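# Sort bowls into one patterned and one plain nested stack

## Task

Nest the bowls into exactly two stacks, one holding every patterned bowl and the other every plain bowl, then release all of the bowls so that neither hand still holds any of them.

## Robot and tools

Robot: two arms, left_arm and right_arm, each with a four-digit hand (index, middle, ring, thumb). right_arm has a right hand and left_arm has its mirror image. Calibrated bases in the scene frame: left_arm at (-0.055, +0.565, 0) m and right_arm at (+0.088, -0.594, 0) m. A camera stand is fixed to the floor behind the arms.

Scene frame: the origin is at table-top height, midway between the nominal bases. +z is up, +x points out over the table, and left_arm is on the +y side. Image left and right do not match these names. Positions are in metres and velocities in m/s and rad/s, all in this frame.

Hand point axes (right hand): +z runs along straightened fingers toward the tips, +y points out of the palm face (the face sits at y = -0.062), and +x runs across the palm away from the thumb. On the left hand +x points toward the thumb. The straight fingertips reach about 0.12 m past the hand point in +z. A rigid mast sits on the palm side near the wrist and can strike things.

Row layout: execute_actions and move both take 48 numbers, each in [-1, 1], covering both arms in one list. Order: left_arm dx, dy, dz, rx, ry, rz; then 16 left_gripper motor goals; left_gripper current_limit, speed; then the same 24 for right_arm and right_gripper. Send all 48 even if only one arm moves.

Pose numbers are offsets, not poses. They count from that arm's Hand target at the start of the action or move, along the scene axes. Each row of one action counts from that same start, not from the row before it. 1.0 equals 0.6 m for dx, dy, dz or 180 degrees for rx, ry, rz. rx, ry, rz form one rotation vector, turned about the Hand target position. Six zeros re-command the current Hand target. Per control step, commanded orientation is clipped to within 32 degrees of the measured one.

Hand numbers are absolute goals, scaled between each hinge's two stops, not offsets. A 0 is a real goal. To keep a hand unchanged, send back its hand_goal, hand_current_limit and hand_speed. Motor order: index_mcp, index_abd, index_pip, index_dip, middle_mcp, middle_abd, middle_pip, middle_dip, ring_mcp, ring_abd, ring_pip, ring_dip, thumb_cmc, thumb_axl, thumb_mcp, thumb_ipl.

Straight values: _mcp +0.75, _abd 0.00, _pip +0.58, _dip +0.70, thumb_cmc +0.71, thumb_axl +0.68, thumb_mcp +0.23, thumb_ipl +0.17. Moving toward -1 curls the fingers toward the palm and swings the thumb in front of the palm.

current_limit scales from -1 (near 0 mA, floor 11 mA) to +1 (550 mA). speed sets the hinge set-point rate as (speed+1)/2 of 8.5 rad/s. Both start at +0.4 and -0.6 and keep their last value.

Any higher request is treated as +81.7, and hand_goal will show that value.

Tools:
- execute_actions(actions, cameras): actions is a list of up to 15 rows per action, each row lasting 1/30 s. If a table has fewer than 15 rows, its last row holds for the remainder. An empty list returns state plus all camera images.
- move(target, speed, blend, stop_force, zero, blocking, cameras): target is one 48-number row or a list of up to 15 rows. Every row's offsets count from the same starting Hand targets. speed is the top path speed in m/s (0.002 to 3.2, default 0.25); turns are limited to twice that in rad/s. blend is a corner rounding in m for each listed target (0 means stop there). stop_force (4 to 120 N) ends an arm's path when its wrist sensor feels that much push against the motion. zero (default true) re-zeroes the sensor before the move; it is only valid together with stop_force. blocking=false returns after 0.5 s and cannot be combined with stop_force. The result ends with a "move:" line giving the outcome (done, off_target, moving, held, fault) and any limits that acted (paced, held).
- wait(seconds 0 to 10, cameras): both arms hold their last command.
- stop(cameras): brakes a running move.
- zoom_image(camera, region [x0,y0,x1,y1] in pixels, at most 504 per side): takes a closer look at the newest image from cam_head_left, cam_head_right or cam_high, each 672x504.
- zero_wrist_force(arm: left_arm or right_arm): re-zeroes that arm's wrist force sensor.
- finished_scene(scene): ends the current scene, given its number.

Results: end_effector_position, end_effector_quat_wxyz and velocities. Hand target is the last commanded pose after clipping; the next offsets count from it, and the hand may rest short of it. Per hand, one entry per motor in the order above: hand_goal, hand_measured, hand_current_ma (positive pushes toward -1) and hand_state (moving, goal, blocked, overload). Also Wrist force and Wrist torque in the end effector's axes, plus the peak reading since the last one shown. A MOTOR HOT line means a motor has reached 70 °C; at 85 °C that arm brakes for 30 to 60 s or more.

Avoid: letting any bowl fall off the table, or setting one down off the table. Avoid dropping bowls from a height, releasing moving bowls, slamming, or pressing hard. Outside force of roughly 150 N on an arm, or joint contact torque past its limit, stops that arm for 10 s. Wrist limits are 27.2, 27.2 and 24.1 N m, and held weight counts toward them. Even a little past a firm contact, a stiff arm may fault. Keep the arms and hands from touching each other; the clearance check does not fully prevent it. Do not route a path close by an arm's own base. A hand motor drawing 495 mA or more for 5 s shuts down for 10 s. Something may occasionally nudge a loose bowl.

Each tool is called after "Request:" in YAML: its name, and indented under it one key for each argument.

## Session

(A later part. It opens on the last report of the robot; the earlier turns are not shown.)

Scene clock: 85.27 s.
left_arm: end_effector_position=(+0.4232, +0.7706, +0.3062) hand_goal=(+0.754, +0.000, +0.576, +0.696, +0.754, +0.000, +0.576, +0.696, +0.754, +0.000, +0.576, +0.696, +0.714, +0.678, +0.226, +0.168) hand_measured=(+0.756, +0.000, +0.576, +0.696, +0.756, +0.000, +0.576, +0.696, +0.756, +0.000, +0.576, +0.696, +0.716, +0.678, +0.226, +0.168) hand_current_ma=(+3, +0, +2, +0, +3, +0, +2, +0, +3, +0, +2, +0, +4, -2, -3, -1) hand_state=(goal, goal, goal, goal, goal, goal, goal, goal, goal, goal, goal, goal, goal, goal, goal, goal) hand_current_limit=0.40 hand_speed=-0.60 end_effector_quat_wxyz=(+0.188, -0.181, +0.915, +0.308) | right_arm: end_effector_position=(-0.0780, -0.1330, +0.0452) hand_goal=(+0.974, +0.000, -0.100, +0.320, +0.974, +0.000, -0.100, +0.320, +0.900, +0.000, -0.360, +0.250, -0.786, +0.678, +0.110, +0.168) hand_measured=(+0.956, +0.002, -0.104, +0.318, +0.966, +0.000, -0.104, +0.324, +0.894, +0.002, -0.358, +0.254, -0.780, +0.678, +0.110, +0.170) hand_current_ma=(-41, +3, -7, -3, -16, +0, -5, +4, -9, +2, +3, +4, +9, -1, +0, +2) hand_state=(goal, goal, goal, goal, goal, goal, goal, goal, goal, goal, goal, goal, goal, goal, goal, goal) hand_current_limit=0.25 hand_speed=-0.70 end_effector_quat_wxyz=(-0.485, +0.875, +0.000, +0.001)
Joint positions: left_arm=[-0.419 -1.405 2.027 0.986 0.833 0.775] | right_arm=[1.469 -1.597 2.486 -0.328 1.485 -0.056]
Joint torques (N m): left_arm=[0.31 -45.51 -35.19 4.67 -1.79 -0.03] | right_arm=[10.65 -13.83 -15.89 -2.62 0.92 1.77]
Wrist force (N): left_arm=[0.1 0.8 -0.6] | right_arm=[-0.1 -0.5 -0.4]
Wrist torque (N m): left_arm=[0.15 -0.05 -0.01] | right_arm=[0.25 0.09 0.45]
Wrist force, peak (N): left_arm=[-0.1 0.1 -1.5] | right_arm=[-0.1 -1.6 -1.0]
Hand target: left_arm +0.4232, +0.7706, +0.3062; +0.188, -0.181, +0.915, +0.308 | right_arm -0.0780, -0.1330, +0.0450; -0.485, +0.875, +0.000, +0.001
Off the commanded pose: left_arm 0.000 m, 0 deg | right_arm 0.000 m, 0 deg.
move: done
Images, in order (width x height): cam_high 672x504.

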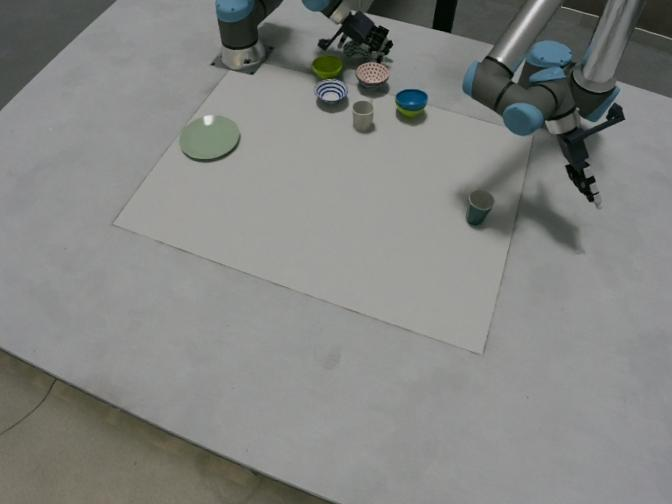

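Request:
execute_actions:
  actions:
    - [[0,0,0,0,0,0,0.754,0,0.576,0.696,0.754,0,0.576,0.696,0.754,0,0.576,0.696,0.714,0.678,0.226,0.168,0.4,-0.6,0,0,0,0,0,0,0.84,0,-0.45,0.2,0.973,0,-0.48,0.35,0.84,0,-0.45,0.2,-0.786,0.678,0.05,0.168,0.2,-0.75]]
    - [[0,0,0,0,0,0,0.754,0,0.576,0.696,0.754,0,0.576,0.696,0.754,0,0.576,0.696,0.714,0.678,0.226,0.168,0.4,-0.6,0,0,0,0,0,0,0.82,0,-0.66,0.18,0.973,0,-0.7,0.38,0.82,0,-0.66,0.18,-0.786,0.678,-0.17,0.168,0.2,-0.88]]
    - [[0,0,0,0,0,0,0.754,0,0.576,0.696,0.754,0,0.576,0.696,0.754,0,0.576,0.696,0.714,0.678,0.226,0.168,0.4,-0.6,0,0,0,0,0,0,0.82,0,-0.66,0.18,0.973,0,-0.7,0.38,0.82,0,-0.66,0.18,-0.786,0.678,-0.17,0.168,0.2,-0.88]]
  cameras: ["cam_high"]

Request:
zoom_image:
  camera: "cam_high"
  region: [310, 10, 415, 100]

Scene clock: 87.23 s.
left_arm: end_effector_position=(+0.4232, +0.7706, +0.3062) hand_goal=(+0.754, +0.000, +0.576, +0.696, +0.754, +0.000, +0.576, +0.696, +0.754, +0.000, +0.576, +0.696, +0.714, +0.678, +0.226, +0.168) hand_measured=(+0.756, +0.000, +0.576, +0.696, +0.756, +0.000, +0.576, +0.696, +0.756, +0.000, +0.576, +0.696, +0.716, +0.678, +0.226, +0.168) hand_current_ma=(+3, +0, +2, +0, +3, +0, +2, +0, +3, +0, +2, +0, +4, -2, -3, -1) hand_state=(goal, goal, goal, goal, goal, goal, goal, goal, goal, goal, goal, goal, goal, goal, goal, goal) hand_current_limit=0.40 hand_speed=-0.60 end_effector_quat_wxyz=(+0.188, -0.181, +0.915, +0.308) | right_arm: end_effector_position=(-0.0780, -0.1330, +0.0450) hand_goal=(+0.820, +0.000, -0.660, +0.180, +0.974, +0.000, -0.700, +0.380, +0.820, +0.000, -0.660, +0.180, -0.786, +0.678, -0.170, +0.168) hand_measured=(+0.832, +0.002, -0.610, +0.186, +0.992, +0.000, -0.652, +0.390, +0.840, -0.006, -0.588, +0.192, -0.752, +0.682, +0.042, +0.194) hand_current_ma=(+25, +3, +143, +8, +39, +0, +130, +16, +44, -8, +228, +23, +84, +5, +330, +84) hand_state=(goal, goal, blocked, goal, goal, goal, blocked, goal, goal, goal, blocked, goal, blocked, goal, blocked, blocked) hand_current_limit=0.20 hand_speed=-0.88 end_effector_quat_wxyz=(-0.485, +0.875, +0.000, +0.001)
Joint positions: left_arm=[-0.419 -1.405 2.027 0.986 0.833 0.775] | right_arm=[1.469 -1.596 2.486 -0.329 1.485 -0.056]
Joint torques (N m): left_arm=[0.04 -45.25 -34.94 4.49 -2 -0.18] | right_arm=[11.31 -16.59 -18.85 -2.17 1.18 1.64]
Wrist force (N): left_arm=[-0.1 0.7 -0.9] | right_arm=[0.2 0.4 0.4]
Wrist torque (N m): left_arm=[0.16 -0.02 -0.03] | right_arm=[0.21 0.02 0.49]
Wrist force, peak (N): left_arm=[-0.5 0.2 -1.1] | right_arm=[0.1 -1.1 -1.3]
Hand target: left_arm +0.4232, +0.7706, +0.3062; +0.188, -0.181, +0.915, +0.308 | right_arm -0.0780, -0.1330, +0.0450; -0.485, +0.875, +0.000, +0.001
Off the commanded pose: left_arm 0.000 m, 0 deg | right_arm 0.000 m, 0 deg.
Step readings (end_effector_position of left_arm | right_arm):
0: (+0.4232, +0.7706, +0.3062) | (-0.0780, -0.1330, +0.0450)
1: (+0.4232, +0.7706, +0.3062) | (-0.0780, -0.1330, +0.0450)
2: (+0.4232, +0.7706, +0.3062) | (-0.0780, -0.1330, +0.0450)
4: (+0.4232, +0.7706, +0.3062) | (-0.0780, -0.1330, +0.0450)
8: (+0.4232, +0.7706, +0.3062) | (-0.0780, -0.1330, +0.0450)
15: (+0.4232, +0.7706, +0.3062) | (-0.0780, -0.1330, +0.0450)
16: (+0.4232, +0.7706, +0.3062) | (-0.0780, -0.1330, +0.0450)
17: (+0.4232, +0.7706, +0.3062) | (-0.0780, -0.1330, +0.0450)
19: (+0.4232, +0.7706, +0.3062) | (-0.0780, -0.1330, +0.0450)
23: (+0.4232, +0.7706, +0.3062) | (-0.0780, -0.1330, +0.0450)
30: (+0.4232, +0.7706, +0.3062) | (-0.0780, -0.1330, +0.0450)
31: (+0.4232, +0.7706, +0.3062) | (-0.0780, -0.1330, +0.0450)
32: (+0.4232, +0.7706, +0.3062) | (-0.0780, -0.1330, +0.0450)
34: (+0.4232, +0.7706, +0.3062) | (-0.0780, -0.1330, +0.0450)
38: (+0.4232, +0.7706, +0.3062) | (-0.0780, -0.1330, +0.0450)
45: (+0.4232, +0.7706, +0.3062) | (-0.0780, -0.1330, +0.0450)
Images, in order (width x height): cam_high 672x504.

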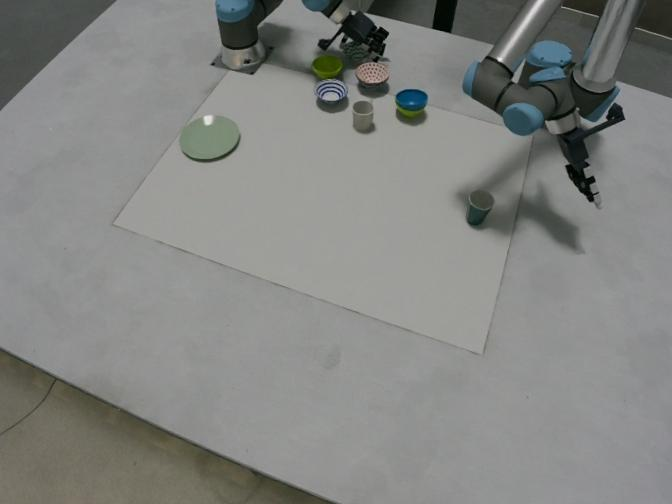

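Scaled by 4.800.

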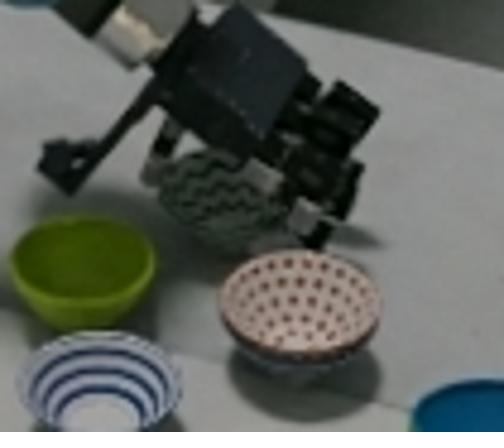

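Request:
move:
  target: [0,0,0,0,0,0,0.754,0,0.576,0.696,0.754,0,0.576,0.696,0.754,0,0.576,0.696,0.714,0.678,0.226,0.168,0.4,-0.6,0,0,0.045,0,0,0,0.82,0,-0.66,0.18,0.973,0,-0.7,0.38,0.82,0,-0.66,0.18,-0.786,0.678,-0.17,0.168,0.2,-0.88]
  speed: 0.08
  cameras: ["cam_high"]

Request:
zoom_image:
  camera: "cam_high"
  region: [310, 10, 415, 100]

Scene clock: 88.50 s.
left_arm: end_effector_position=(+0.4232, +0.7706, +0.3062) hand_goal=(+0.754, +0.000, +0.576, +0.696, +0.754, +0.000, +0.576, +0.696, +0.754, +0.000, +0.576, +0.696, +0.714, +0.678, +0.226, +0.168) hand_measured=(+0.756, +0.000, +0.576, +0.696, +0.756, +0.000, +0.576, +0.696, +0.756, +0.000, +0.576, +0.696, +0.716, +0.678, +0.226, +0.168) hand_current_ma=(+3, +0, +2, +0, +3, +0, +2, +0, +3, +0, +2, +0, +4, -2, -3, -1) hand_state=(goal, goal, goal, goal, goal, goal, goal, goal, goal, goal, goal, goal, goal, goal, goal, goal) hand_current_limit=0.40 hand_speed=-0.60 end_effector_quat_wxyz=(+0.188, -0.181, +0.915, +0.308) | right_arm: end_effector_position=(-0.0781, -0.1330, +0.0719) hand_goal=(+0.820, +0.000, -0.660, +0.180, +0.974, +0.000, -0.700, +0.380, +0.820, +0.000, -0.660, +0.180, -0.786, +0.678, -0.170, +0.168) hand_measured=(+0.816, +0.002, -0.652, +0.184, +0.968, +0.000, -0.696, +0.384, +0.818, -0.004, -0.652, +0.186, -0.780, +0.680, -0.168, +0.170) hand_current_ma=(-5, +3, +12, +6, -8, +0, +4, +5, -4, -4, +12, +8, +10, +5, +4, +3) hand_state=(goal, goal, goal, goal, goal, goal, goal, goal, goal, goal, goal, goal, goal, goal, goal, goal) hand_current_limit=0.20 hand_speed=-0.88 end_effector_quat_wxyz=(-0.485, +0.875, +0.000, +0.001)
Joint positions: left_arm=[-0.419 -1.405 2.027 0.986 0.833 0.775] | right_arm=[1.469 -1.65 2.463 -0.253 1.485 -0.056]
Joint torques (N m): left_arm=[-0.93 -44.33 -34.64 4.69 -2.17 -0.18] | right_arm=[-7.06 -40.02 -43.28 3.54 -1.53 -0.55]
Wrist force (N): left_arm=[0.1 0.8 -0.6] | right_arm=[-0.1 -0.3 -0.6]
Wrist torque (N m): left_arm=[0.16 -0.03 -0.01] | right_arm=[0.29 0.08 0.44]
Wrist force, peak (N): left_arm=[-0.3 0.5 -0.9] | right_arm=[0.3 -2.0 0.8]
Hand target: left_arm +0.4232, +0.7706, +0.3062; +0.188, -0.181, +0.915, +0.308 | right_arm -0.0780, -0.1330, +0.0720; -0.485, +0.875, +0.000, +0.001
Off the commanded pose: left_arm 0.000 m, 0 deg | right_arm 0.000 m, 0 deg.
move: done
Images, in order (width x height): cam_high 672x504.

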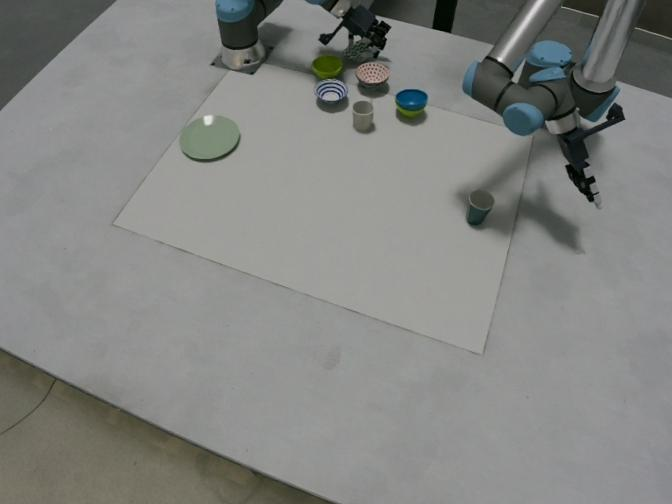

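Scaled by 4.800.

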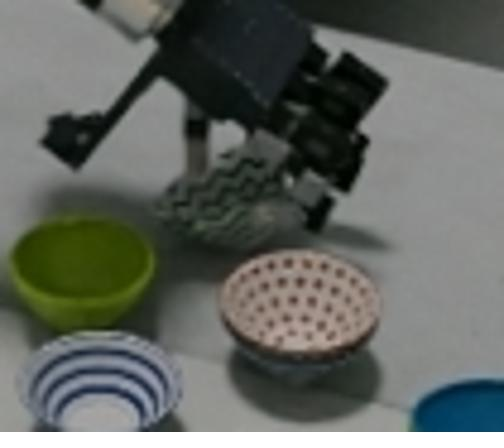

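Request:
execute_actions:
  actions:
    - [[0,0,0,0,0,0,0.754,0,0.576,0.696,0.754,0,0.576,0.696,0.754,0,0.576,0.696,0.714,0.678,0.226,0.168,0.4,-0.6,0,0,0,0,0,0,0.82,0,-0.66,0.18,0.973,0,-0.7,0.38,0.82,0,-0.66,0.18,-0.786,0.678,0.11,0.168,0.0,-0.8]]
  cameras: ["cam_high"]

Request:
zoom_image:
  camera: "cam_high"
  region: [325, 20, 395, 80]

Scene clock: 89.50 s.
left_arm: end_effector_position=(+0.4232, +0.7706, +0.3062) hand_goal=(+0.754, +0.000, +0.576, +0.696, +0.754, +0.000, +0.576, +0.696, +0.754, +0.000, +0.576, +0.696, +0.714, +0.678, +0.226, +0.168) hand_measured=(+0.756, +0.000, +0.576, +0.696, +0.756, +0.000, +0.576, +0.696, +0.756, +0.000, +0.576, +0.696, +0.716, +0.678, +0.226, +0.168) hand_current_ma=(+3, +0, +2, +0, +3, +0, +2, +0, +3, +0, +2, +0, +4, -2, -3, -1) hand_state=(goal, goal, goal, goal, goal, goal, goal, goal, goal, goal, goal, goal, goal, goal, goal, goal) hand_current_limit=0.40 hand_speed=-0.60 end_effector_quat_wxyz=(+0.188, -0.181, +0.915, +0.308) | right_arm: end_effector_position=(-0.0780, -0.1330, +0.0720) hand_goal=(+0.820, +0.000, -0.660, +0.180, +0.974, +0.000, -0.700, +0.380, +0.820, +0.000, -0.660, +0.180, -0.786, +0.678, +0.110, +0.168) hand_measured=(+0.816, +0.002, -0.652, +0.184, +0.968, +0.000, -0.696, +0.384, +0.818, -0.004, -0.652, +0.186, -0.780, +0.680, +0.104, +0.170) hand_current_ma=(-5, +3, +12, +6, -8, +0, +4, +5, -4, -4, +12, +8, +10, +4, -11, +2) hand_state=(goal, goal, goal, goal, goal, goal, goal, goal, goal, goal, goal, goal, goal, goal, goal, goal) hand_current_limit=0.00 hand_speed=-0.80 end_effector_quat_wxyz=(-0.485, +0.875, +0.000, +0.001)
Joint positions: left_arm=[-0.419 -1.405 2.027 0.986 0.833 0.775] | right_arm=[1.469 -1.65 2.463 -0.252 1.485 -0.056]
Joint torques (N m): left_arm=[-0.55 -46.81 -34.87 4.68 -1.88 -0.07] | right_arm=[-5.26 -39.51 -43.57 3.44 -1.7 -0.67]
Wrist force (N): left_arm=[-0.3 0.3 -0.6] | right_arm=[0.1 -0.3 -0.4]
Wrist torque (N m): left_arm=[0.09 0.02 -0.04] | right_arm=[0.28 0.05 0.46]
Wrist force, peak (N): left_arm=[-0.4 0.4 -1.1] | right_arm=[0.1 -0.8 -0.5]
Hand target: left_arm +0.4232, +0.7706, +0.3062; +0.188, -0.181, +0.915, +0.308 | right_arm -0.0780, -0.1330, +0.0720; -0.485, +0.875, +0.000, +0.001
Off the commanded pose: left_arm 0.000 m, 0 deg | right_arm 0.000 m, 0 deg.
Step readings (end_effector_position of left_arm | right_arm):
0: (+0.4232, +0.7706, +0.3062) | (-0.0780, -0.1330, +0.0720)
1: (+0.4232, +0.7706, +0.3062) | (-0.0780, -0.1330, +0.0720)
2: (+0.4232, +0.7706, +0.3062) | (-0.0780, -0.1330, +0.0720)
4: (+0.4232, +0.7706, +0.3062) | (-0.0780, -0.1330, +0.0720)
8: (+0.4232, +0.7706, +0.3062) | (-0.0780, -0.1330, +0.0720)
15: (+0.4232, +0.7706, +0.3062) | (-0.0780, -0.1330, +0.0720)
Images, in order (width x height): cam_high 672x504.

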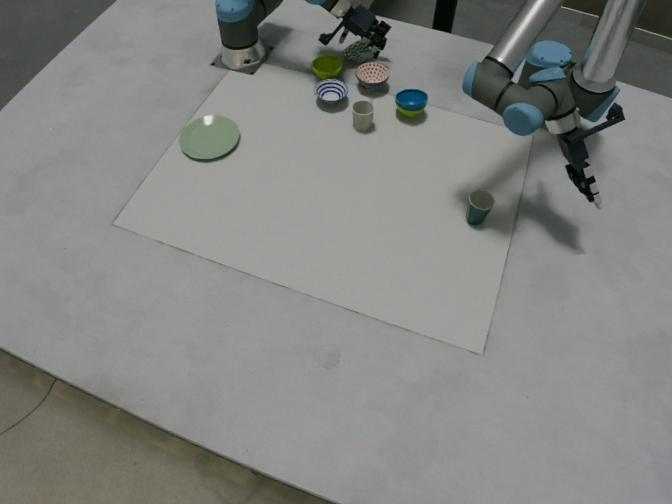

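Scaled by 7.200.

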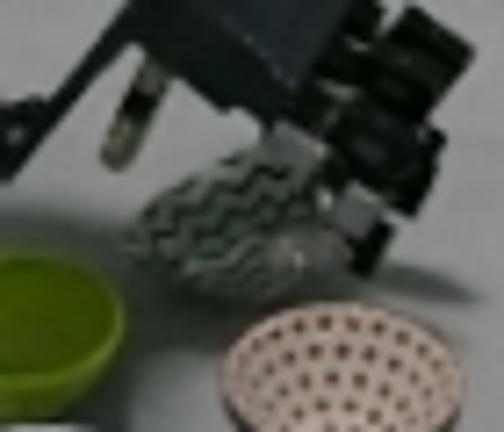

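Request:
move:
  target: [0,0,0,0,0,0,0.754,0,0.576,0.696,0.754,0,0.576,0.696,0.754,0,0.576,0.696,0.714,0.678,0.226,0.168,0.4,-0.6,0,0,-0.0433,0,0,0,0.82,0,-0.66,0.18,0.973,0,-0.7,0.38,0.82,0,-0.66,0.18,-0.786,0.678,0.11,0.168,0.0,-0.8]
  speed: 0.04
  cameras: ["cam_high"]

Request:
zoom_image:
  camera: "cam_high"
  region: [325, 20, 395, 80]

Scene clock: 90.80 s.
left_arm: end_effector_position=(+0.4232, +0.7706, +0.3062) hand_goal=(+0.754, +0.000, +0.576, +0.696, +0.754, +0.000, +0.576, +0.696, +0.754, +0.000, +0.576, +0.696, +0.714, +0.678, +0.226, +0.168) hand_measured=(+0.756, +0.000, +0.576, +0.696, +0.756, +0.000, +0.576, +0.696, +0.756, +0.000, +0.576, +0.696, +0.716, +0.678, +0.226, +0.168) hand_current_ma=(+3, +0, +2, +0, +3, +0, +2, +0, +3, +0, +2, +0, +4, -2, -3, -1) hand_state=(goal, goal, goal, goal, goal, goal, goal, goal, goal, goal, goal, goal, goal, goal, goal, goal) hand_current_limit=0.40 hand_speed=-0.60 end_effector_quat_wxyz=(+0.188, -0.181, +0.915, +0.308) | right_arm: end_effector_position=(-0.0780, -0.1330, +0.0462) hand_goal=(+0.820, +0.000, -0.660, +0.180, +0.974, +0.000, -0.700, +0.380, +0.820, +0.000, -0.660, +0.180, -0.786, +0.678, +0.110, +0.168) hand_measured=(+0.816, +0.002, -0.654, +0.184, +0.968, +0.000, -0.696, +0.384, +0.816, -0.004, -0.654, +0.184, -0.780, +0.680, +0.104, +0.170) hand_current_ma=(-6, +3, +8, +4, -9, +0, +4, +5, -5, -4, +7, +4, +10, +4, -10, +2) hand_state=(goal, goal, goal, goal, goal, goal, goal, goal, goal, goal, goal, goal, goal, goal, goal, goal) hand_current_limit=0.00 hand_speed=-0.80 end_effector_quat_wxyz=(-0.485, +0.875, +0.000, +0.001)
Joint positions: left_arm=[-0.419 -1.405 2.027 0.986 0.833 0.775] | right_arm=[1.469 -1.599 2.485 -0.325 1.485 -0.056]
Joint torques (N m): left_arm=[0.79 -47.09 -34.67 4.57 -2.08 -0.11] | right_arm=[9.86 -14 -16.22 -1.75 1.04 1.79]
Wrist force (N): left_arm=[0.2 0.1 -0.7] | right_arm=[0.1 -0.7 0.0]
Wrist torque (N m): left_arm=[0.07 -0.05 0.02] | right_arm=[0.24 0.06 0.45]
Wrist force, peak (N): left_arm=[0.2 0.7 -1.1] | right_arm=[-0.1 -1.6 -0.4]
Hand target: left_arm +0.4232, +0.7706, +0.3062; +0.188, -0.181, +0.915, +0.308 | right_arm -0.0780, -0.1330, +0.0460; -0.485, +0.875, +0.000, +0.001
Off the commanded pose: left_arm 0.000 m, 0 deg | right_arm 0.000 m, 0 deg.
move: done
Images, in order (width x height): cam_high 672x504.

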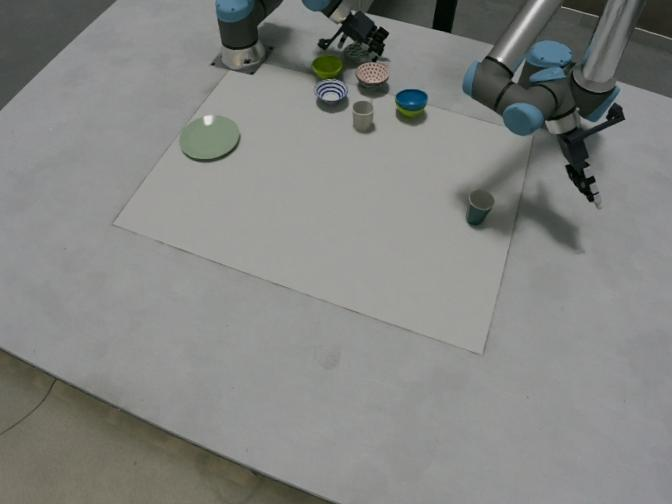

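Scaled by 7.200.

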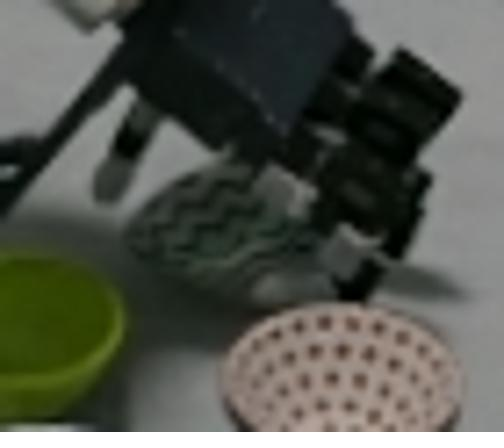

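Request:
execute_actions:
  actions:
    - [[0,0,0,0,0,0,0.754,0,0.576,0.696,0.754,0,0.576,0.696,0.754,0,0.576,0.696,0.714,0.678,0.226,0.168,0.4,-0.6,0,0,0,0,0,0,0.9,0,-0.4,0.25,0.973,0,-0.4,0.35,0.9,0,-0.38,0.25,-0.786,0.678,0.11,0.168,0.25,-0.8]]
  cameras: ["cam_high"]

Request:
zoom_image:
  camera: "cam_high"
  region: [325, 20, 395, 80]

Scene clock: 91.70 s.
left_arm: end_effector_position=(+0.4232, +0.7706, +0.3062) hand_goal=(+0.754, +0.000, +0.576, +0.696, +0.754, +0.000, +0.576, +0.696, +0.754, +0.000, +0.576, +0.696, +0.714, +0.678, +0.226, +0.168) hand_measured=(+0.756, +0.000, +0.576, +0.696, +0.756, +0.000, +0.576, +0.696, +0.756, +0.000, +0.576, +0.696, +0.716, +0.678, +0.226, +0.168) hand_current_ma=(+3, +0, +2, +0, +3, +0, +2, +0, +3, +0, +2, +0, +4, -2, -3, -1) hand_state=(goal, goal, goal, goal, goal, goal, goal, goal, goal, goal, goal, goal, goal, goal, goal, goal) hand_current_limit=0.40 hand_speed=-0.60 end_effector_quat_wxyz=(+0.188, -0.181, +0.915, +0.308) | right_arm: end_effector_position=(-0.0780, -0.1330, +0.0460) hand_goal=(+0.900, +0.000, -0.400, +0.250, +0.974, +0.000, -0.400, +0.350, +0.900, +0.000, -0.380, +0.250, -0.786, +0.678, +0.110, +0.168) hand_measured=(+0.882, +0.002, -0.404, +0.248, +0.968, +0.000, -0.400, +0.354, +0.884, -0.004, -0.384, +0.248, -0.780, +0.680, +0.104, +0.170) hand_current_ma=(-41, +3, -4, -3, -10, +0, +0, +5, -35, -4, -4, -3, +10, +4, -10, +2) hand_state=(goal, goal, goal, goal, goal, goal, goal, goal, goal, goal, goal, goal, goal, goal, goal, goal) hand_current_limit=0.25 hand_speed=-0.80 end_effector_quat_wxyz=(-0.485, +0.875, +0.000, +0.001)
Joint positions: left_arm=[-0.419 -1.405 2.027 0.986 0.833 0.775] | right_arm=[1.469 -1.599 2.485 -0.326 1.485 -0.056]
Joint torques (N m): left_arm=[-1.46 -45.92 -34.55 4.24 -1.71 0.01] | right_arm=[10.58 -13.25 -16.86 -1.87 0.94 1.77]
Wrist force (N): left_arm=[0.1 0.3 -0.8] | right_arm=[0.4 -0.9 -0.5]
Wrist torque (N m): left_arm=[0.11 -0.04 0.00] | right_arm=[0.22 0.02 0.48]
Wrist force, peak (N): left_arm=[-0.8 0.5 -0.8] | right_arm=[0.1 -0.9 -0.7]
Hand target: left_arm +0.4232, +0.7706, +0.3062; +0.188, -0.181, +0.915, +0.308 | right_arm -0.0780, -0.1330, +0.0460; -0.485, +0.875, +0.000, +0.001
Off the commanded pose: left_arm 0.000 m, 0 deg | right_arm 0.000 m, 0 deg.
Step readings (end_effector_position of left_arm | right_arm):
0: (+0.4232, +0.7706, +0.3062) | (-0.0780, -0.1330, +0.0461)
1: (+0.4232, +0.7706, +0.3062) | (-0.0780, -0.1330, +0.0461)
2: (+0.4232, +0.7706, +0.3062) | (-0.0780, -0.1330, +0.0461)
4: (+0.4232, +0.7706, +0.3062) | (-0.0780, -0.1330, +0.0461)
8: (+0.4232, +0.7706, +0.3062) | (-0.0780, -0.1330, +0.0460)
15: (+0.4232, +0.7706, +0.3062) | (-0.0780, -0.1330, +0.0460)
Images, in order (width x height): cam_high 672x504.

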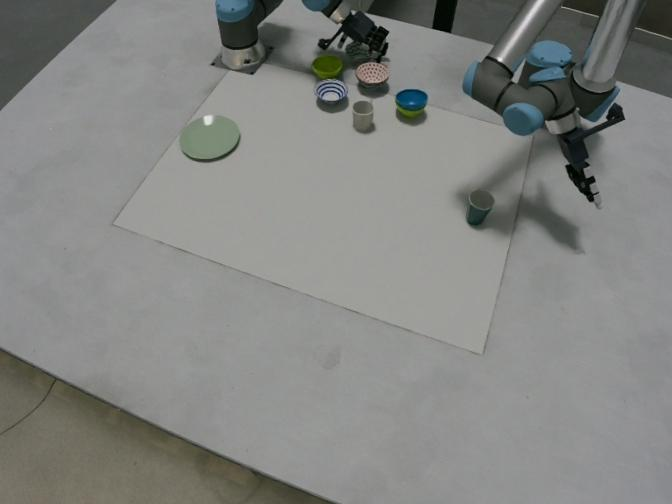

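Scaled by 7.200.

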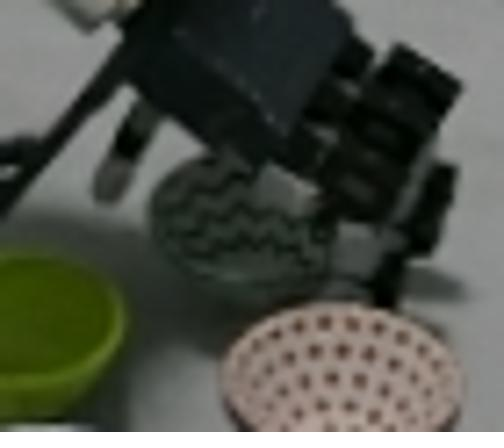

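Request:
move:
  target: [0,0,0,0,0,0,0.754,0,0.576,0.696,0.754,0,0.576,0.696,0.754,0,0.576,0.696,0.714,0.678,0.226,0.168,0.4,-0.6,0,0.01,-0.0133,0,0,0,0.9,0,-0.4,0.25,0.973,0,-0.4,0.35,0.9,0,-0.38,0.25,-0.786,0.678,0.11,0.168,0.25,-0.8]
  speed: 0.05

Request:
execute_actions:
  actions:
    - [[0,0,0,0,0,0,0.754,0,0.576,0.696,0.754,0,0.576,0.696,0.754,0,0.576,0.696,0.714,0.678,0.226,0.168,0.4,-0.6,0,0,0,0,0,0,0.82,0,-0.66,0.18,0.973,0,-0.7,0.38,0.82,0,-0.66,0.18,-0.786,0.678,-0.17,0.168,0.2,-0.88]]
    - [[0,0,0,0,0,0,0.754,0,0.576,0.696,0.754,0,0.576,0.696,0.754,0,0.576,0.696,0.714,0.678,0.226,0.168,0.4,-0.6,0,0,0,0,0,0,0.82,0,-0.66,0.18,0.973,0,-0.7,0.38,0.82,0,-0.66,0.18,-0.786,0.678,-0.17,0.168,0.2,-0.88]]
  cameras: ["cam_high"]

Request:
zoom_image:
  camera: "cam_high"
  region: [325, 20, 395, 80]

Scene clock: 93.57 s.
left_arm: end_effector_position=(+0.4232, +0.7706, +0.3062) hand_goal=(+0.754, +0.000, +0.576, +0.696, +0.754, +0.000, +0.576, +0.696, +0.754, +0.000, +0.576, +0.696, +0.714, +0.678, +0.226, +0.168) hand_measured=(+0.756, +0.000, +0.576, +0.696, +0.756, +0.000, +0.576, +0.696, +0.756, +0.000, +0.576, +0.696, +0.716, +0.678, +0.226, +0.168) hand_current_ma=(+3, +0, +2, +0, +3, +0, +2, +0, +3, +0, +2, +0, +4, -2, -3, -1) hand_state=(goal, goal, goal, goal, goal, goal, goal, goal, goal, goal, goal, goal, goal, goal, goal, goal) hand_current_limit=0.40 hand_speed=-0.60 end_effector_quat_wxyz=(+0.188, -0.181, +0.915, +0.308) | right_arm: end_effector_position=(-0.0780, -0.1271, +0.0382) hand_goal=(+0.900, +0.000, -0.400, +0.250, +0.974, +0.000, -0.400, +0.350, +0.900, +0.000, -0.380, +0.250, -0.786, +0.678, +0.110, +0.168) hand_measured=(+0.882, +0.002, -0.404, +0.248, +0.968, +0.000, -0.400, +0.354, +0.884, -0.004, -0.384, +0.248, -0.780, +0.680, +0.104, +0.170) hand_current_ma=(-41, +3, -4, -3, -10, +0, +0, +5, -35, -4, -4, -3, +10, +4, -10, +2) hand_state=(goal, goal, goal, goal, goal, goal, goal, goal, goal, goal, goal, goal, goal, goal, goal, goal) hand_current_limit=0.25 hand_speed=-0.80 end_effector_quat_wxyz=(-0.485, +0.875, +0.000, +0.001)
Joint positions: left_arm=[-0.419 -1.405 2.027 0.986 0.833 0.775] | right_arm=[1.471 -1.572 2.481 -0.349 1.486 -0.055]
Joint torques (N m): left_arm=[1.78 -44 -34.4 4.51 -2.12 -0.31] | right_arm=[11 -17.41 -39.99 -1.64 1.13 1.83]
Wrist force (N): left_arm=[-0.2 0.2 -0.4] | right_arm=[-0.1 -0.6 -0.6]
Wrist torque (N m): left_arm=[0.06 0.02 -0.03] | right_arm=[0.28 0.09 0.44]
Wrist force, peak (N): left_arm=[0.1 1.1 -1.0] | right_arm=[0.2 -1.0 -0.9]
Hand target: left_arm +0.4232, +0.7706, +0.3062; +0.188, -0.181, +0.915, +0.308 | right_arm -0.0780, -0.1270, +0.0381; -0.485, +0.875, +0.000, +0.001
Off the commanded pose: left_arm 0.000 m, 0 deg | right_arm 0.000 m, 0 deg.
move: done

Scene clock: 94.77 s.
left_arm: end_effector_position=(+0.4232, +0.7706, +0.3062) hand_goal=(+0.754, +0.000, +0.576, +0.696, +0.754, +0.000, +0.576, +0.696, +0.754, +0.000, +0.576, +0.696, +0.714, +0.678, +0.226, +0.168) hand_measured=(+0.756, +0.000, +0.576, +0.696, +0.756, +0.000, +0.576, +0.696, +0.756, +0.000, +0.576, +0.696, +0.716, +0.678, +0.226, +0.168) hand_current_ma=(+3, +0, +2, +0, +3, +0, +2, +0, +3, +0, +2, +0, +4, -2, -3, -1) hand_state=(goal, goal, goal, goal, goal, goal, goal, goal, goal, goal, goal, goal, goal, goal, goal, goal) hand_current_limit=0.40 hand_speed=-0.60 end_effector_quat_wxyz=(+0.188, -0.181, +0.915, +0.308) | right_arm: end_effector_position=(-0.0780, -0.1270, +0.0381) hand_goal=(+0.820, +0.000, -0.660, +0.180, +0.974, +0.000, -0.700, +0.380, +0.820, +0.000, -0.660, +0.180, -0.786, +0.678, -0.170, +0.168) hand_measured=(+0.830, +0.004, -0.622, +0.184, +0.990, +0.000, -0.654, +0.388, +0.842, -0.010, -0.596, +0.184, -0.754, +0.680, +0.040, +0.192) hand_current_ma=(+18, +4, +97, +4, +36, +0, +127, +14, +49, -13, +196, +7, +80, +1, +330, +77) hand_state=(goal, goal, blocked, goal, goal, goal, blocked, goal, blocked, goal, blocked, goal, blocked, goal, blocked, blocked) hand_current_limit=0.20 hand_speed=-0.88 end_effector_quat_wxyz=(-0.485, +0.875, +0.000, +0.001)
Joint positions: left_arm=[-0.419 -1.405 2.027 0.986 0.833 0.775] | right_arm=[1.471 -1.571 2.481 -0.349 1.487 -0.055]
Joint torques (N m): left_arm=[0.32 -46.49 -35.22 4.24 -2.09 -0.28] | right_arm=[11.21 -16.14 -40.49 -2.08 0.87 1.64]
Wrist force (N): left_arm=[0.0 0.3 -0.7] | right_arm=[0.0 0.2 -0.3]
Wrist torque (N m): left_arm=[0.09 -0.03 -0.01] | right_arm=[0.26 0.08 0.46]
Wrist force, peak (N): left_arm=[0.1 0.6 -1.3] | right_arm=[0.2 -0.5 -1.2]
Hand target: left_arm +0.4232, +0.7706, +0.3062; +0.188, -0.181, +0.915, +0.308 | right_arm -0.0780, -0.1270, +0.0381; -0.485, +0.875, +0.000, +0.001
Off the commanded pose: left_arm 0.000 m, 0 deg | right_arm 0.000 m, 0 deg.
Step readings (end_effector_position of left_arm | right_arm):
0: (+0.4232, +0.7706, +0.3062) | (-0.0780, -0.1271, +0.0382)
1: (+0.4232, +0.7706, +0.3062) | (-0.0780, -0.1270, +0.0382)
2: (+0.4232, +0.7706, +0.3062) | (-0.0780, -0.1270, +0.0381)
4: (+0.4232, +0.7706, +0.3062) | (-0.0780, -0.1270, +0.0381)
8: (+0.4232, +0.7706, +0.3062) | (-0.0780, -0.1270, +0.0381)
15: (+0.4232, +0.7706, +0.3062) | (-0.0780, -0.1270, +0.0381)
16: (+0.4232, +0.7706, +0.3062) | (-0.0780, -0.1270, +0.0381)
17: (+0.4232, +0.7706, +0.3062) | (-0.0780, -0.1270, +0.0381)
19: (+0.4232, +0.7706, +0.3062) | (-0.0780, -0.1270, +0.0381)
23: (+0.4232, +0.7706, +0.3062) | (-0.0780, -0.1270, +0.0381)
30: (+0.4232, +0.7706, +0.3062) | (-0.0780, -0.1270, +0.0381)
Images, in order (width x height): cam_high 672x504.

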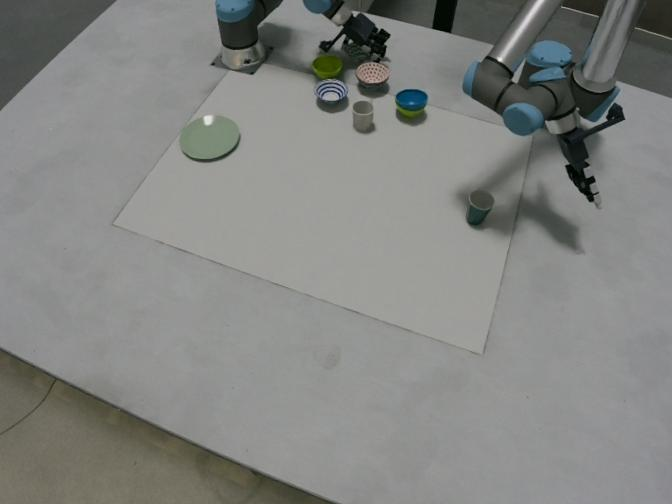

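Scaled by 7.200.

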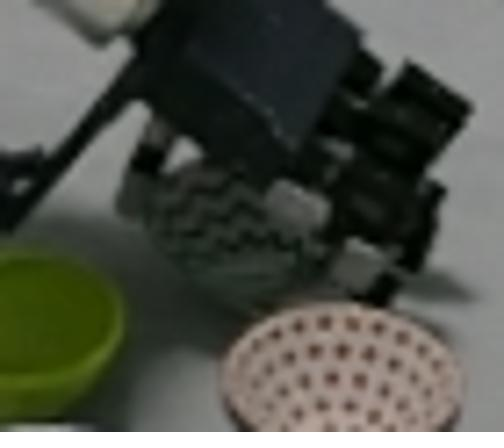

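Request:
execute_actions:
  actions:
    - [[0,0,0,0,0,0,0.754,0,0.576,0.696,0.754,0,0.576,0.696,0.754,0,0.576,0.696,0.714,0.678,0.226,0.168,0.4,-0.6,0,0,0,0,0,0,0.82,0,-0.69,0.18,0.973,0,-0.72,0.38,0.82,0,-0.66,0.18,-0.786,0.678,-0.19,0.168,0.25,-0.88]]

Request:
move:
  target: [0,0,0,0,0,0,0.754,0,0.576,0.696,0.754,0,0.576,0.696,0.754,0,0.576,0.696,0.714,0.678,0.226,0.168,0.4,-0.6,0,0,0.0333,0,0,0,0.82,0,-0.69,0.18,0.973,0,-0.72,0.38,0.82,0,-0.66,0.18,-0.786,0.678,-0.19,0.168,0.25,-0.88]
  speed: 0.06
  cameras: ["cam_high"]

Request:
zoom_image:
  camera: "cam_high"
  region: [325, 20, 395, 80]

Scene clock: 95.93 s.
left_arm: end_effector_position=(+0.4232, +0.7706, +0.3062) hand_goal=(+0.754, +0.000, +0.576, +0.696, +0.754, +0.000, +0.576, +0.696, +0.754, +0.000, +0.576, +0.696, +0.714, +0.678, +0.226, +0.168) hand_measured=(+0.756, +0.000, +0.576, +0.696, +0.756, +0.000, +0.576, +0.696, +0.756, +0.000, +0.576, +0.696, +0.716, +0.678, +0.226, +0.168) hand_current_ma=(+3, +0, +2, +0, +3, +0, +2, +0, +3, +0, +2, +0, +4, -2, -3, -1) hand_state=(goal, goal, goal, goal, goal, goal, goal, goal, goal, goal, goal, goal, goal, goal, goal, goal) hand_current_limit=0.40 hand_speed=-0.60 end_effector_quat_wxyz=(+0.188, -0.181, +0.915, +0.308) | right_arm: end_effector_position=(-0.0780, -0.1270, +0.0381) hand_goal=(+0.820, +0.000, -0.690, +0.180, +0.974, +0.000, -0.720, +0.380, +0.820, +0.000, -0.660, +0.180, -0.786, +0.678, -0.190, +0.168) hand_measured=(+0.834, +0.004, -0.642, +0.184, +0.996, +0.000, -0.666, +0.390, +0.842, -0.010, -0.598, +0.186, -0.754, +0.678, +0.040, +0.194) hand_current_ma=(+28, +5, +135, +4, +53, +0, +155, +19, +49, -13, +184, +8, +80, +0, +344, +85) hand_state=(goal, goal, blocked, goal, blocked, goal, blocked, goal, blocked, goal, blocked, goal, blocked, goal, blocked, blocked) hand_current_limit=0.25 hand_speed=-0.88 end_effector_quat_wxyz=(-0.485, +0.875, +0.000, +0.001)
Joint positions: left_arm=[-0.419 -1.405 2.027 0.986 0.833 0.775] | right_arm=[1.471 -1.571 2.481 -0.349 1.487 -0.055]
Joint torques (N m): left_arm=[0.45 -44.25 -34.79 4.73 -2.21 0.01] | right_arm=[10.77 -16.58 -40.49 -2.27 1.07 1.63]
Wrist force (N): left_arm=[-0.2 0.3 -1.0] | right_arm=[0.4 0.2 -0.1]
Wrist torque (N m): left_arm=[0.12 0.00 -0.02] | right_arm=[0.25 0.04 0.48]
Wrist force, peak (N): left_arm=[0.1 1.0 -0.8] | right_arm=[0.4 0.2 -0.6]
Hand target: left_arm +0.4232, +0.7706, +0.3062; +0.188, -0.181, +0.915, +0.308 | right_arm -0.0780, -0.1270, +0.0381; -0.485, +0.875, +0.000, +0.001
Off the commanded pose: left_arm 0.000 m, 0 deg | right_arm 0.000 m, 0 deg.
Step readings (end_effector_position of left_arm | right_arm):
0: (+0.4232, +0.7706, +0.3062) | (-0.0780, -0.1270, +0.0381)
1: (+0.4232, +0.7706, +0.3062) | (-0.0780, -0.1270, +0.0381)
2: (+0.4232, +0.7706, +0.3062) | (-0.0780, -0.1270, +0.0381)
4: (+0.4232, +0.7706, +0.3062) | (-0.0780, -0.1270, +0.0381)
8: (+0.4232, +0.7706, +0.3062) | (-0.0780, -0.1270, +0.0381)
15: (+0.4232, +0.7706, +0.3062) | (-0.0780, -0.1270, +0.0381)

Scene clock: 96.90 s.
left_arm: end_effector_position=(+0.4232, +0.7706, +0.3062) hand_goal=(+0.754, +0.000, +0.576, +0.696, +0.754, +0.000, +0.576, +0.696, +0.754, +0.000, +0.576, +0.696, +0.714, +0.678, +0.226, +0.168) hand_measured=(+0.756, +0.000, +0.576, +0.696, +0.756, +0.000, +0.576, +0.696, +0.756, +0.000, +0.576, +0.696, +0.716, +0.678, +0.226, +0.168) hand_current_ma=(+3, +0, +2, +0, +3, +0, +2, +0, +3, +0, +2, +0, +4, -2, -3, -1) hand_state=(goal, goal, goal, goal, goal, goal, goal, goal, goal, goal, goal, goal, goal, goal, goal, goal) hand_current_limit=0.40 hand_speed=-0.60 end_effector_quat_wxyz=(+0.188, -0.181, +0.915, +0.308) | right_arm: end_effector_position=(-0.0781, -0.1270, +0.0579) hand_goal=(+0.820, +0.000, -0.690, +0.180, +0.974, +0.000, -0.720, +0.380, +0.820, +0.000, -0.660, +0.180, -0.786, +0.678, -0.190, +0.168) hand_measured=(+0.830, +0.004, -0.658, +0.184, +0.994, +0.000, -0.680, +0.390, +0.840, -0.006, -0.606, +0.190, -0.754, +0.680, +0.038, +0.194) hand_current_ma=(+17, +5, +81, +5, +48, +0, +105, +19, +46, -9, +155, +18, +80, +3, +344, +85) hand_state=(goal, goal, blocked, goal, blocked, goal, blocked, goal, goal, goal, blocked, goal, blocked, goal, blocked, blocked) hand_current_limit=0.25 hand_speed=-0.88 end_effector_quat_wxyz=(-0.485, +0.875, +0.000, +0.001)
Joint positions: left_arm=[-0.419 -1.405 2.027 0.986 0.833 0.775] | right_arm=[1.471 -1.612 2.465 -0.293 1.487 -0.055]
Joint torques (N m): left_arm=[-0.14 -46.01 -34.43 4.41 -1.94 -0.15] | right_arm=[-4.15 -40.06 -43.44 2.92 -1.79 -0.41]
Wrist force (N): left_arm=[0.0 0.4 -1.1] | right_arm=[0.0 1.2 0.7]
Wrist torque (N m): left_arm=[0.13 -0.03 0.00] | right_arm=[0.25 0.04 0.50]
Wrist force, peak (N): left_arm=[0.0 0.4 -1.1] | right_arm=[0.1 1.9 0.6]
Hand target: left_arm +0.4232, +0.7706, +0.3062; +0.188, -0.181, +0.915, +0.308 | right_arm -0.0780, -0.1270, +0.0580; -0.485, +0.875, +0.000, +0.001
Off the commanded pose: left_arm 0.000 m, 0 deg | right_arm 0.000 m, 0 deg.
move: done
Images, in order (width x height): cam_high 672x504.

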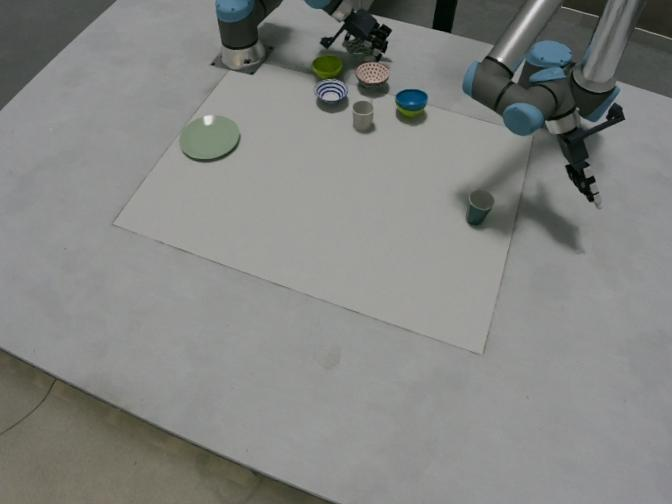

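Scaled by 7.200.

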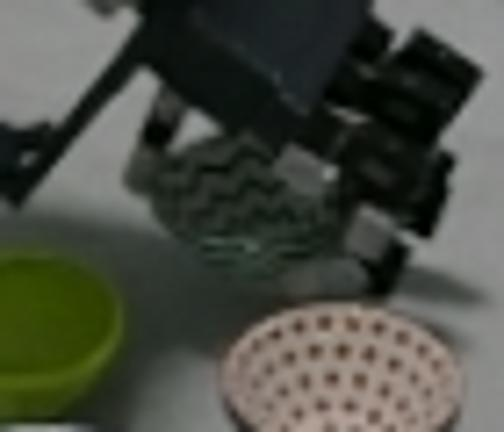

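Request:
move:
  target: [0,0,0,0,0,0,0.754,0,0.576,0.696,0.754,0,0.576,0.696,0.754,0,0.576,0.696,0.714,0.678,0.226,0.168,0.4,-0.6,0,0,-0.0338,0,0,0,0.82,0,-0.69,0.18,0.973,0,-0.72,0.38,0.82,0,-0.66,0.18,-0.786,0.678,-0.19,0.168,0.25,-0.88]
  speed: 0.06

Request:
execute_actions:
  actions:
    - [[0,0,0,0,0,0,0.754,0,0.576,0.696,0.754,0,0.576,0.696,0.754,0,0.576,0.696,0.714,0.678,0.226,0.168,0.4,-0.6,0,0,0,0,0,0,0.9,0,-0.42,0.25,0.973,0,-0.42,0.35,0.9,0,-0.4,0.25,-0.786,0.678,0.08,0.168,0.25,-0.8]]
  cameras: ["cam_high"]

Request:
zoom_image:
  camera: "cam_high"
  region: [325, 20, 395, 80]

Scene clock: 98.13 s.
left_arm: end_effector_position=(+0.4232, +0.7706, +0.3062) hand_goal=(+0.754, +0.000, +0.576, +0.696, +0.754, +0.000, +0.576, +0.696, +0.754, +0.000, +0.576, +0.696, +0.714, +0.678, +0.226, +0.168) hand_measured=(+0.756, +0.000, +0.576, +0.696, +0.756, +0.000, +0.576, +0.696, +0.756, +0.000, +0.576, +0.696, +0.716, +0.678, +0.226, +0.168) hand_current_ma=(+3, +0, +2, +0, +3, +0, +2, +0, +3, +0, +2, +0, +4, -2, -3, -1) hand_state=(goal, goal, goal, goal, goal, goal, goal, goal, goal, goal, goal, goal, goal, goal, goal, goal) hand_current_limit=0.40 hand_speed=-0.60 end_effector_quat_wxyz=(+0.188, -0.181, +0.915, +0.308) | right_arm: end_effector_position=(-0.0780, -0.1270, +0.0379) hand_goal=(+0.820, +0.000, -0.690, +0.180, +0.974, +0.000, -0.720, +0.380, +0.820, +0.000, -0.660, +0.180, -0.786, +0.678, -0.190, +0.168) hand_measured=(+0.822, +0.004, -0.674, +0.184, +0.992, +0.000, -0.696, +0.390, +0.836, -0.004, -0.632, +0.190, -0.754, +0.680, +0.036, +0.194) hand_current_ma=(+2, +4, +30, +5, +38, +0, +56, +19, +36, -4, +65, +19, +80, +3, +344, +85) hand_state=(goal, goal, goal, goal, goal, goal, blocked, goal, goal, goal, blocked, goal, blocked, goal, blocked, blocked) hand_current_limit=0.25 hand_speed=-0.88 end_effector_quat_wxyz=(-0.485, +0.875, +0.000, +0.001)
Joint positions: left_arm=[-0.419 -1.405 2.027 0.986 0.833 0.775] | right_arm=[1.471 -1.571 2.481 -0.349 1.486 -0.055]
Joint torques (N m): left_arm=[-0.19 -44.48 -35.03 4.55 -1.91 -0.27] | right_arm=[7.14 -15.16 -14.92 -2.37 1 1.72]
Wrist force (N): left_arm=[-0.2 0.1 -1.0] | right_arm=[-0.2 -1.9 -2.2]
Wrist torque (N m): left_arm=[0.11 -0.01 -0.02] | right_arm=[0.21 0.11 0.42]
Wrist force, peak (N): left_arm=[-0.7 0.5 -1.0] | right_arm=[-0.2 -1.9 -2.3]
Hand target: left_arm +0.4232, +0.7706, +0.3062; +0.188, -0.181, +0.915, +0.308 | right_arm -0.0780, -0.1270, +0.0378; -0.485, +0.875, +0.000, +0.001
Off the commanded pose: left_arm 0.000 m, 0 deg | right_arm 0.000 m, 0 deg.
move: done

Scene clock: 98.83 s.
left_arm: end_effector_position=(+0.4232, +0.7706, +0.3062) hand_goal=(+0.754, +0.000, +0.576, +0.696, +0.754, +0.000, +0.576, +0.696, +0.754, +0.000, +0.576, +0.696, +0.714, +0.678, +0.226, +0.168) hand_measured=(+0.756, +0.000, +0.576, +0.696, +0.756, +0.000, +0.576, +0.696, +0.756, +0.000, +0.576, +0.696, +0.716, +0.678, +0.226, +0.168) hand_current_ma=(+3, +0, +2, +0, +3, +0, +2, +0, +3, +0, +2, +0, +4, -2, -3, -1) hand_state=(goal, goal, goal, goal, goal, goal, goal, goal, goal, goal, goal, goal, goal, goal, goal, goal) hand_current_limit=0.40 hand_speed=-0.60 end_effector_quat_wxyz=(+0.188, -0.181, +0.915, +0.308) | right_arm: end_effector_position=(-0.0780, -0.1270, +0.0378) hand_goal=(+0.900, +0.000, -0.420, +0.250, +0.974, +0.000, -0.420, +0.350, +0.900, +0.000, -0.400, +0.250, -0.786, +0.678, +0.080, +0.168) hand_measured=(+0.882, +0.004, -0.424, +0.248, +0.968, +0.000, -0.424, +0.354, +0.884, -0.004, -0.404, +0.248, -0.780, +0.680, +0.076, +0.170) hand_current_ma=(-40, +3, -4, -3, -9, +0, -4, +5, -34, -4, -4, -3, +11, +2, -10, +2) hand_state=(goal, goal, goal, goal, goal, goal, goal, goal, goal, goal, goal, goal, goal, goal, goal, goal) hand_current_limit=0.25 hand_speed=-0.80 end_effector_quat_wxyz=(-0.485, +0.875, +0.000, +0.001)
Joint positions: left_arm=[-0.419 -1.405 2.027 0.986 0.833 0.775] | right_arm=[1.471 -1.571 2.481 -0.35 1.487 -0.055]
Joint torques (N m): left_arm=[0.07 -45.33 -34.66 4.35 -1.89 -0.06] | right_arm=[11.82 -15.11 -14.73 -2.1 1.01 1.6]
Wrist force (N): left_arm=[0.1 -0.2 -0.2] | right_arm=[0.3 -0.5 -0.6]
Wrist torque (N m): left_arm=[0.00 -0.04 0.01] | right_arm=[0.29 0.04 0.47]
Wrist force, peak (N): left_arm=[0.2 0.8 -0.8] | right_arm=[-0.3 -1.9 -2.1]
Hand target: left_arm +0.4232, +0.7706, +0.3062; +0.188, -0.181, +0.915, +0.308 | right_arm -0.0780, -0.1270, +0.0378; -0.485, +0.875, +0.000, +0.001
Off the commanded pose: left_arm 0.000 m, 0 deg | right_arm 0.000 m, 0 deg.
Step readings (end_effector_position of left_arm | right_arm):
0: (+0.4232, +0.7706, +0.3062) | (-0.0780, -0.1270, +0.0379)
1: (+0.4232, +0.7706, +0.3062) | (-0.0780, -0.1270, +0.0379)
2: (+0.4232, +0.7706, +0.3062) | (-0.0780, -0.1270, +0.0378)
4: (+0.4232, +0.7706, +0.3062) | (-0.0780, -0.1270, +0.0378)
8: (+0.4232, +0.7706, +0.3062) | (-0.0780, -0.1270, +0.0378)
15: (+0.4232, +0.7706, +0.3062) | (-0.0780, -0.1270, +0.0378)
Images, in order (width x height): cam_high 672x504.

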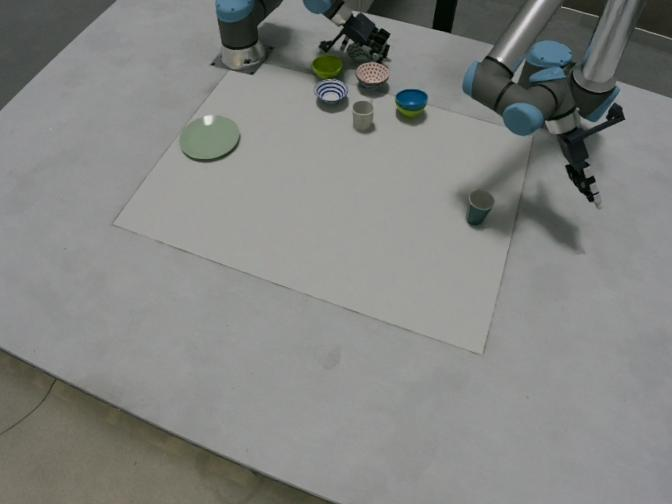

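Scaled by 7.200.

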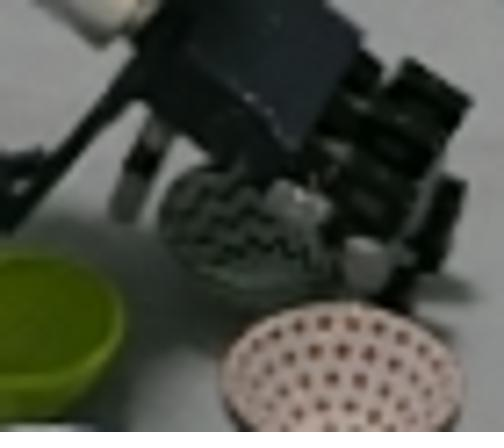

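Request:
move:
  target: [0,0,0,0,0,0,0.754,0,0.576,0.696,0.754,0,0.576,0.696,0.754,0,0.576,0.696,0.714,0.678,0.226,0.168,0.4,-0.6,0.0117,0,0,0,0,0,0.9,0,-0.42,0.25,0.973,0,-0.42,0.35,0.9,0,-0.4,0.25,-0.786,0.678,0.08,0.168,0.25,-0.8]
  speed: 0.06

Request:
execute_actions:
  actions:
    - [[0,0,0,0,0,0,0.754,0,0.576,0.696,0.754,0,0.576,0.696,0.754,0,0.576,0.696,0.714,0.678,0.226,0.168,0.4,-0.6,0,0,0,0,0,0,0.82,0,-0.68,0.18,0.973,0,-0.7,0.38,0.82,0,-0.68,0.18,-0.786,0.678,-0.19,0.168,0.28,-0.88]]
    - [[0,0,0,0,0,0,0.754,0,0.576,0.696,0.754,0,0.576,0.696,0.754,0,0.576,0.696,0.714,0.678,0.226,0.168,0.4,-0.6,0,0,0,0,0,0,0.82,0,-0.68,0.18,0.973,0,-0.7,0.38,0.82,0,-0.68,0.18,-0.786,0.678,-0.19,0.168,0.28,-0.88]]
  cameras: ["cam_high"]

Request:
zoom_image:
  camera: "cam_high"
  region: [325, 20, 395, 80]

Scene clock: 99.97 s.
left_arm: end_effector_position=(+0.4232, +0.7706, +0.3062) hand_goal=(+0.754, +0.000, +0.576, +0.696, +0.754, +0.000, +0.576, +0.696, +0.754, +0.000, +0.576, +0.696, +0.714, +0.678, +0.226, +0.168) hand_measured=(+0.756, +0.000, +0.576, +0.696, +0.756, +0.000, +0.576, +0.696, +0.756, +0.000, +0.576, +0.696, +0.716, +0.678, +0.226, +0.168) hand_current_ma=(+3, +0, +2, +0, +3, +0, +2, +0, +3, +0, +2, +0, +4, -2, -3, -1) hand_state=(goal, goal, goal, goal, goal, goal, goal, goal, goal, goal, goal, goal, goal, goal, goal, goal) hand_current_limit=0.40 hand_speed=-0.60 end_effector_quat_wxyz=(+0.188, -0.181, +0.915, +0.308) | right_arm: end_effector_position=(-0.0711, -0.1270, +0.0378) hand_goal=(+0.900, +0.000, -0.420, +0.250, +0.974, +0.000, -0.420, +0.350, +0.900, +0.000, -0.400, +0.250, -0.786, +0.678, +0.080, +0.168) hand_measured=(+0.882, +0.004, -0.424, +0.248, +0.968, +0.000, -0.424, +0.354, +0.884, -0.004, -0.404, +0.248, -0.780, +0.680, +0.076, +0.170) hand_current_ma=(-40, +3, -4, -3, -9, +0, -4, +5, -34, -4, -4, -3, +10, +2, -10, +2) hand_state=(goal, goal, goal, goal, goal, goal, goal, goal, goal, goal, goal, goal, goal, goal, goal, goal) hand_current_limit=0.25 hand_speed=-0.80 end_effector_quat_wxyz=(-0.485, +0.875, +0.000, +0.001)
Joint positions: left_arm=[-0.419 -1.405 2.027 0.986 0.833 0.775] | right_arm=[1.447 -1.576 2.487 -0.349 1.466 -0.067]
Joint torques (N m): left_arm=[-1.57 -43.8 -34.3 4.55 -2.2 -0.02] | right_arm=[-2.37 -42.42 -14.71 1.68 -3.59 -1.46]
Wrist force (N): left_arm=[0.0 0.5 -0.9] | right_arm=[-0.2 -0.7 -0.7]
Wrist torque (N m): left_arm=[0.14 -0.03 -0.01] | right_arm=[0.28 0.10 0.42]
Wrist force, peak (N): left_arm=[0.1 0.6 -1.1] | right_arm=[0.1 -0.8 -1.1]
Hand target: left_arm +0.4232, +0.7706, +0.3062; +0.188, -0.181, +0.915, +0.308 | right_arm -0.0710, -0.1270, +0.0378; -0.485, +0.875, +0.000, +0.001
Off the commanded pose: left_arm 0.000 m, 0 deg | right_arm 0.000 m, 0 deg.
move: done

Scene clock: 101.17 s.
left_arm: end_effector_position=(+0.4232, +0.7706, +0.3062) hand_goal=(+0.754, +0.000, +0.576, +0.696, +0.754, +0.000, +0.576, +0.696, +0.754, +0.000, +0.576, +0.696, +0.714, +0.678, +0.226, +0.168) hand_measured=(+0.756, +0.000, +0.576, +0.696, +0.756, +0.000, +0.576, +0.696, +0.756, +0.000, +0.576, +0.696, +0.716, +0.678, +0.226, +0.168) hand_current_ma=(+3, +0, +2, +0, +3, +0, +2, +0, +3, +0, +2, +0, +4, -2, -3, -1) hand_state=(goal, goal, goal, goal, goal, goal, goal, goal, goal, goal, goal, goal, goal, goal, goal, goal) hand_current_limit=0.40 hand_speed=-0.60 end_effector_quat_wxyz=(+0.188, -0.181, +0.915, +0.308) | right_arm: end_effector_position=(-0.0710, -0.1270, +0.0378) hand_goal=(+0.820, +0.000, -0.680, +0.180, +0.974, +0.000, -0.700, +0.380, +0.820, +0.000, -0.680, +0.180, -0.786, +0.678, -0.190, +0.168) hand_measured=(+0.852, +0.010, -0.614, +0.190, +0.990, +0.000, -0.660, +0.386, +0.828, -0.004, -0.644, +0.184, -0.770, +0.676, +0.038, +0.194) hand_current_ma=(+82, +14, +197, +20, +34, +0, +107, +10, +15, -4, +90, +5, +32, -2, +352, +87) hand_state=(blocked, goal, blocked, goal, goal, goal, blocked, goal, goal, goal, blocked, goal, goal, goal, blocked, blocked) hand_current_limit=0.28 hand_speed=-0.88 end_effector_quat_wxyz=(-0.485, +0.875, +0.000, +0.001)
Joint positions: left_arm=[-0.419 -1.405 2.027 0.986 0.833 0.775] | right_arm=[1.447 -1.576 2.487 -0.349 1.466 -0.068]
Joint torques (N m): left_arm=[0.97 -46.76 -33.77 4.69 -2.01 0.03] | right_arm=[-7.13 -42.07 -17.87 1.65 -3.17 -1.55]
Wrist force (N): left_arm=[0.0 0.5 -1.0] | right_arm=[-0.3 0.0 -0.2]
Wrist torque (N m): left_arm=[0.15 -0.04 -0.01] | right_arm=[0.29 0.11 0.43]
Wrist force, peak (N): left_arm=[0.3 0.5 -1.1] | right_arm=[0.1 -0.8 -0.7]
Hand target: left_arm +0.4232, +0.7706, +0.3062; +0.188, -0.181, +0.915, +0.308 | right_arm -0.0710, -0.1270, +0.0378; -0.485, +0.875, +0.000, +0.001
Off the commanded pose: left_arm 0.000 m, 0 deg | right_arm 0.000 m, 0 deg.
Step readings (end_effector_position of left_arm | right_arm):
0: (+0.4232, +0.7706, +0.3062) | (-0.0711, -0.1270, +0.0378)
1: (+0.4232, +0.7706, +0.3062) | (-0.0711, -0.1270, +0.0378)
2: (+0.4232, +0.7706, +0.3062) | (-0.0711, -0.1270, +0.0378)
4: (+0.4232, +0.7706, +0.3062) | (-0.0710, -0.1270, +0.0378)
8: (+0.4232, +0.7706, +0.3062) | (-0.0710, -0.1270, +0.0378)
15: (+0.4232, +0.7706, +0.3062) | (-0.0710, -0.1270, +0.0378)
16: (+0.4232, +0.7706, +0.3062) | (-0.0710, -0.1270, +0.0378)
17: (+0.4232, +0.7706, +0.3062) | (-0.0710, -0.1270, +0.0378)
19: (+0.4232, +0.7706, +0.3062) | (-0.0710, -0.1270, +0.0378)
23: (+0.4232, +0.7706, +0.3062) | (-0.0710, -0.1270, +0.0378)
30: (+0.4232, +0.7706, +0.3062) | (-0.0710, -0.1270, +0.0378)
Images, in order (width x height): cam_high 672x504.

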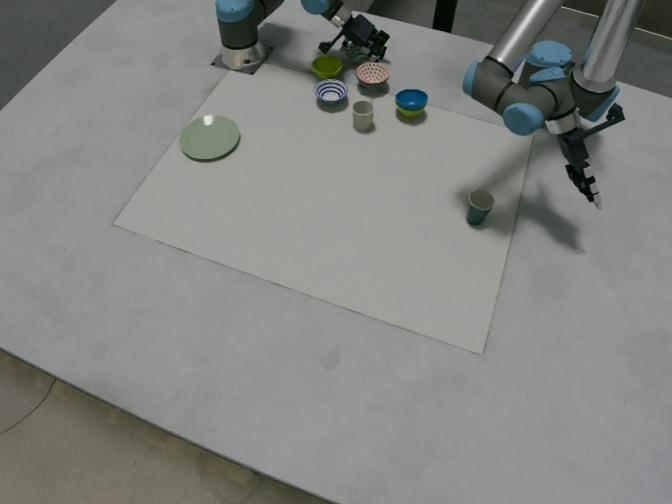

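Scaled by 7.200.

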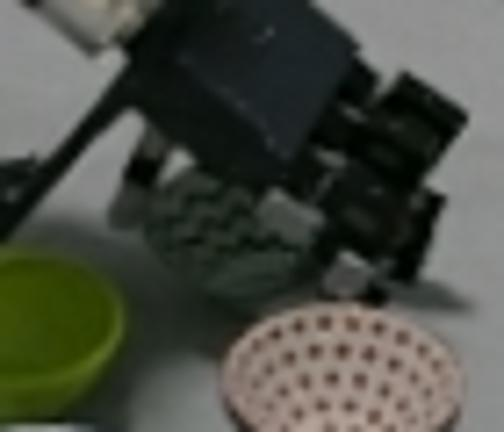

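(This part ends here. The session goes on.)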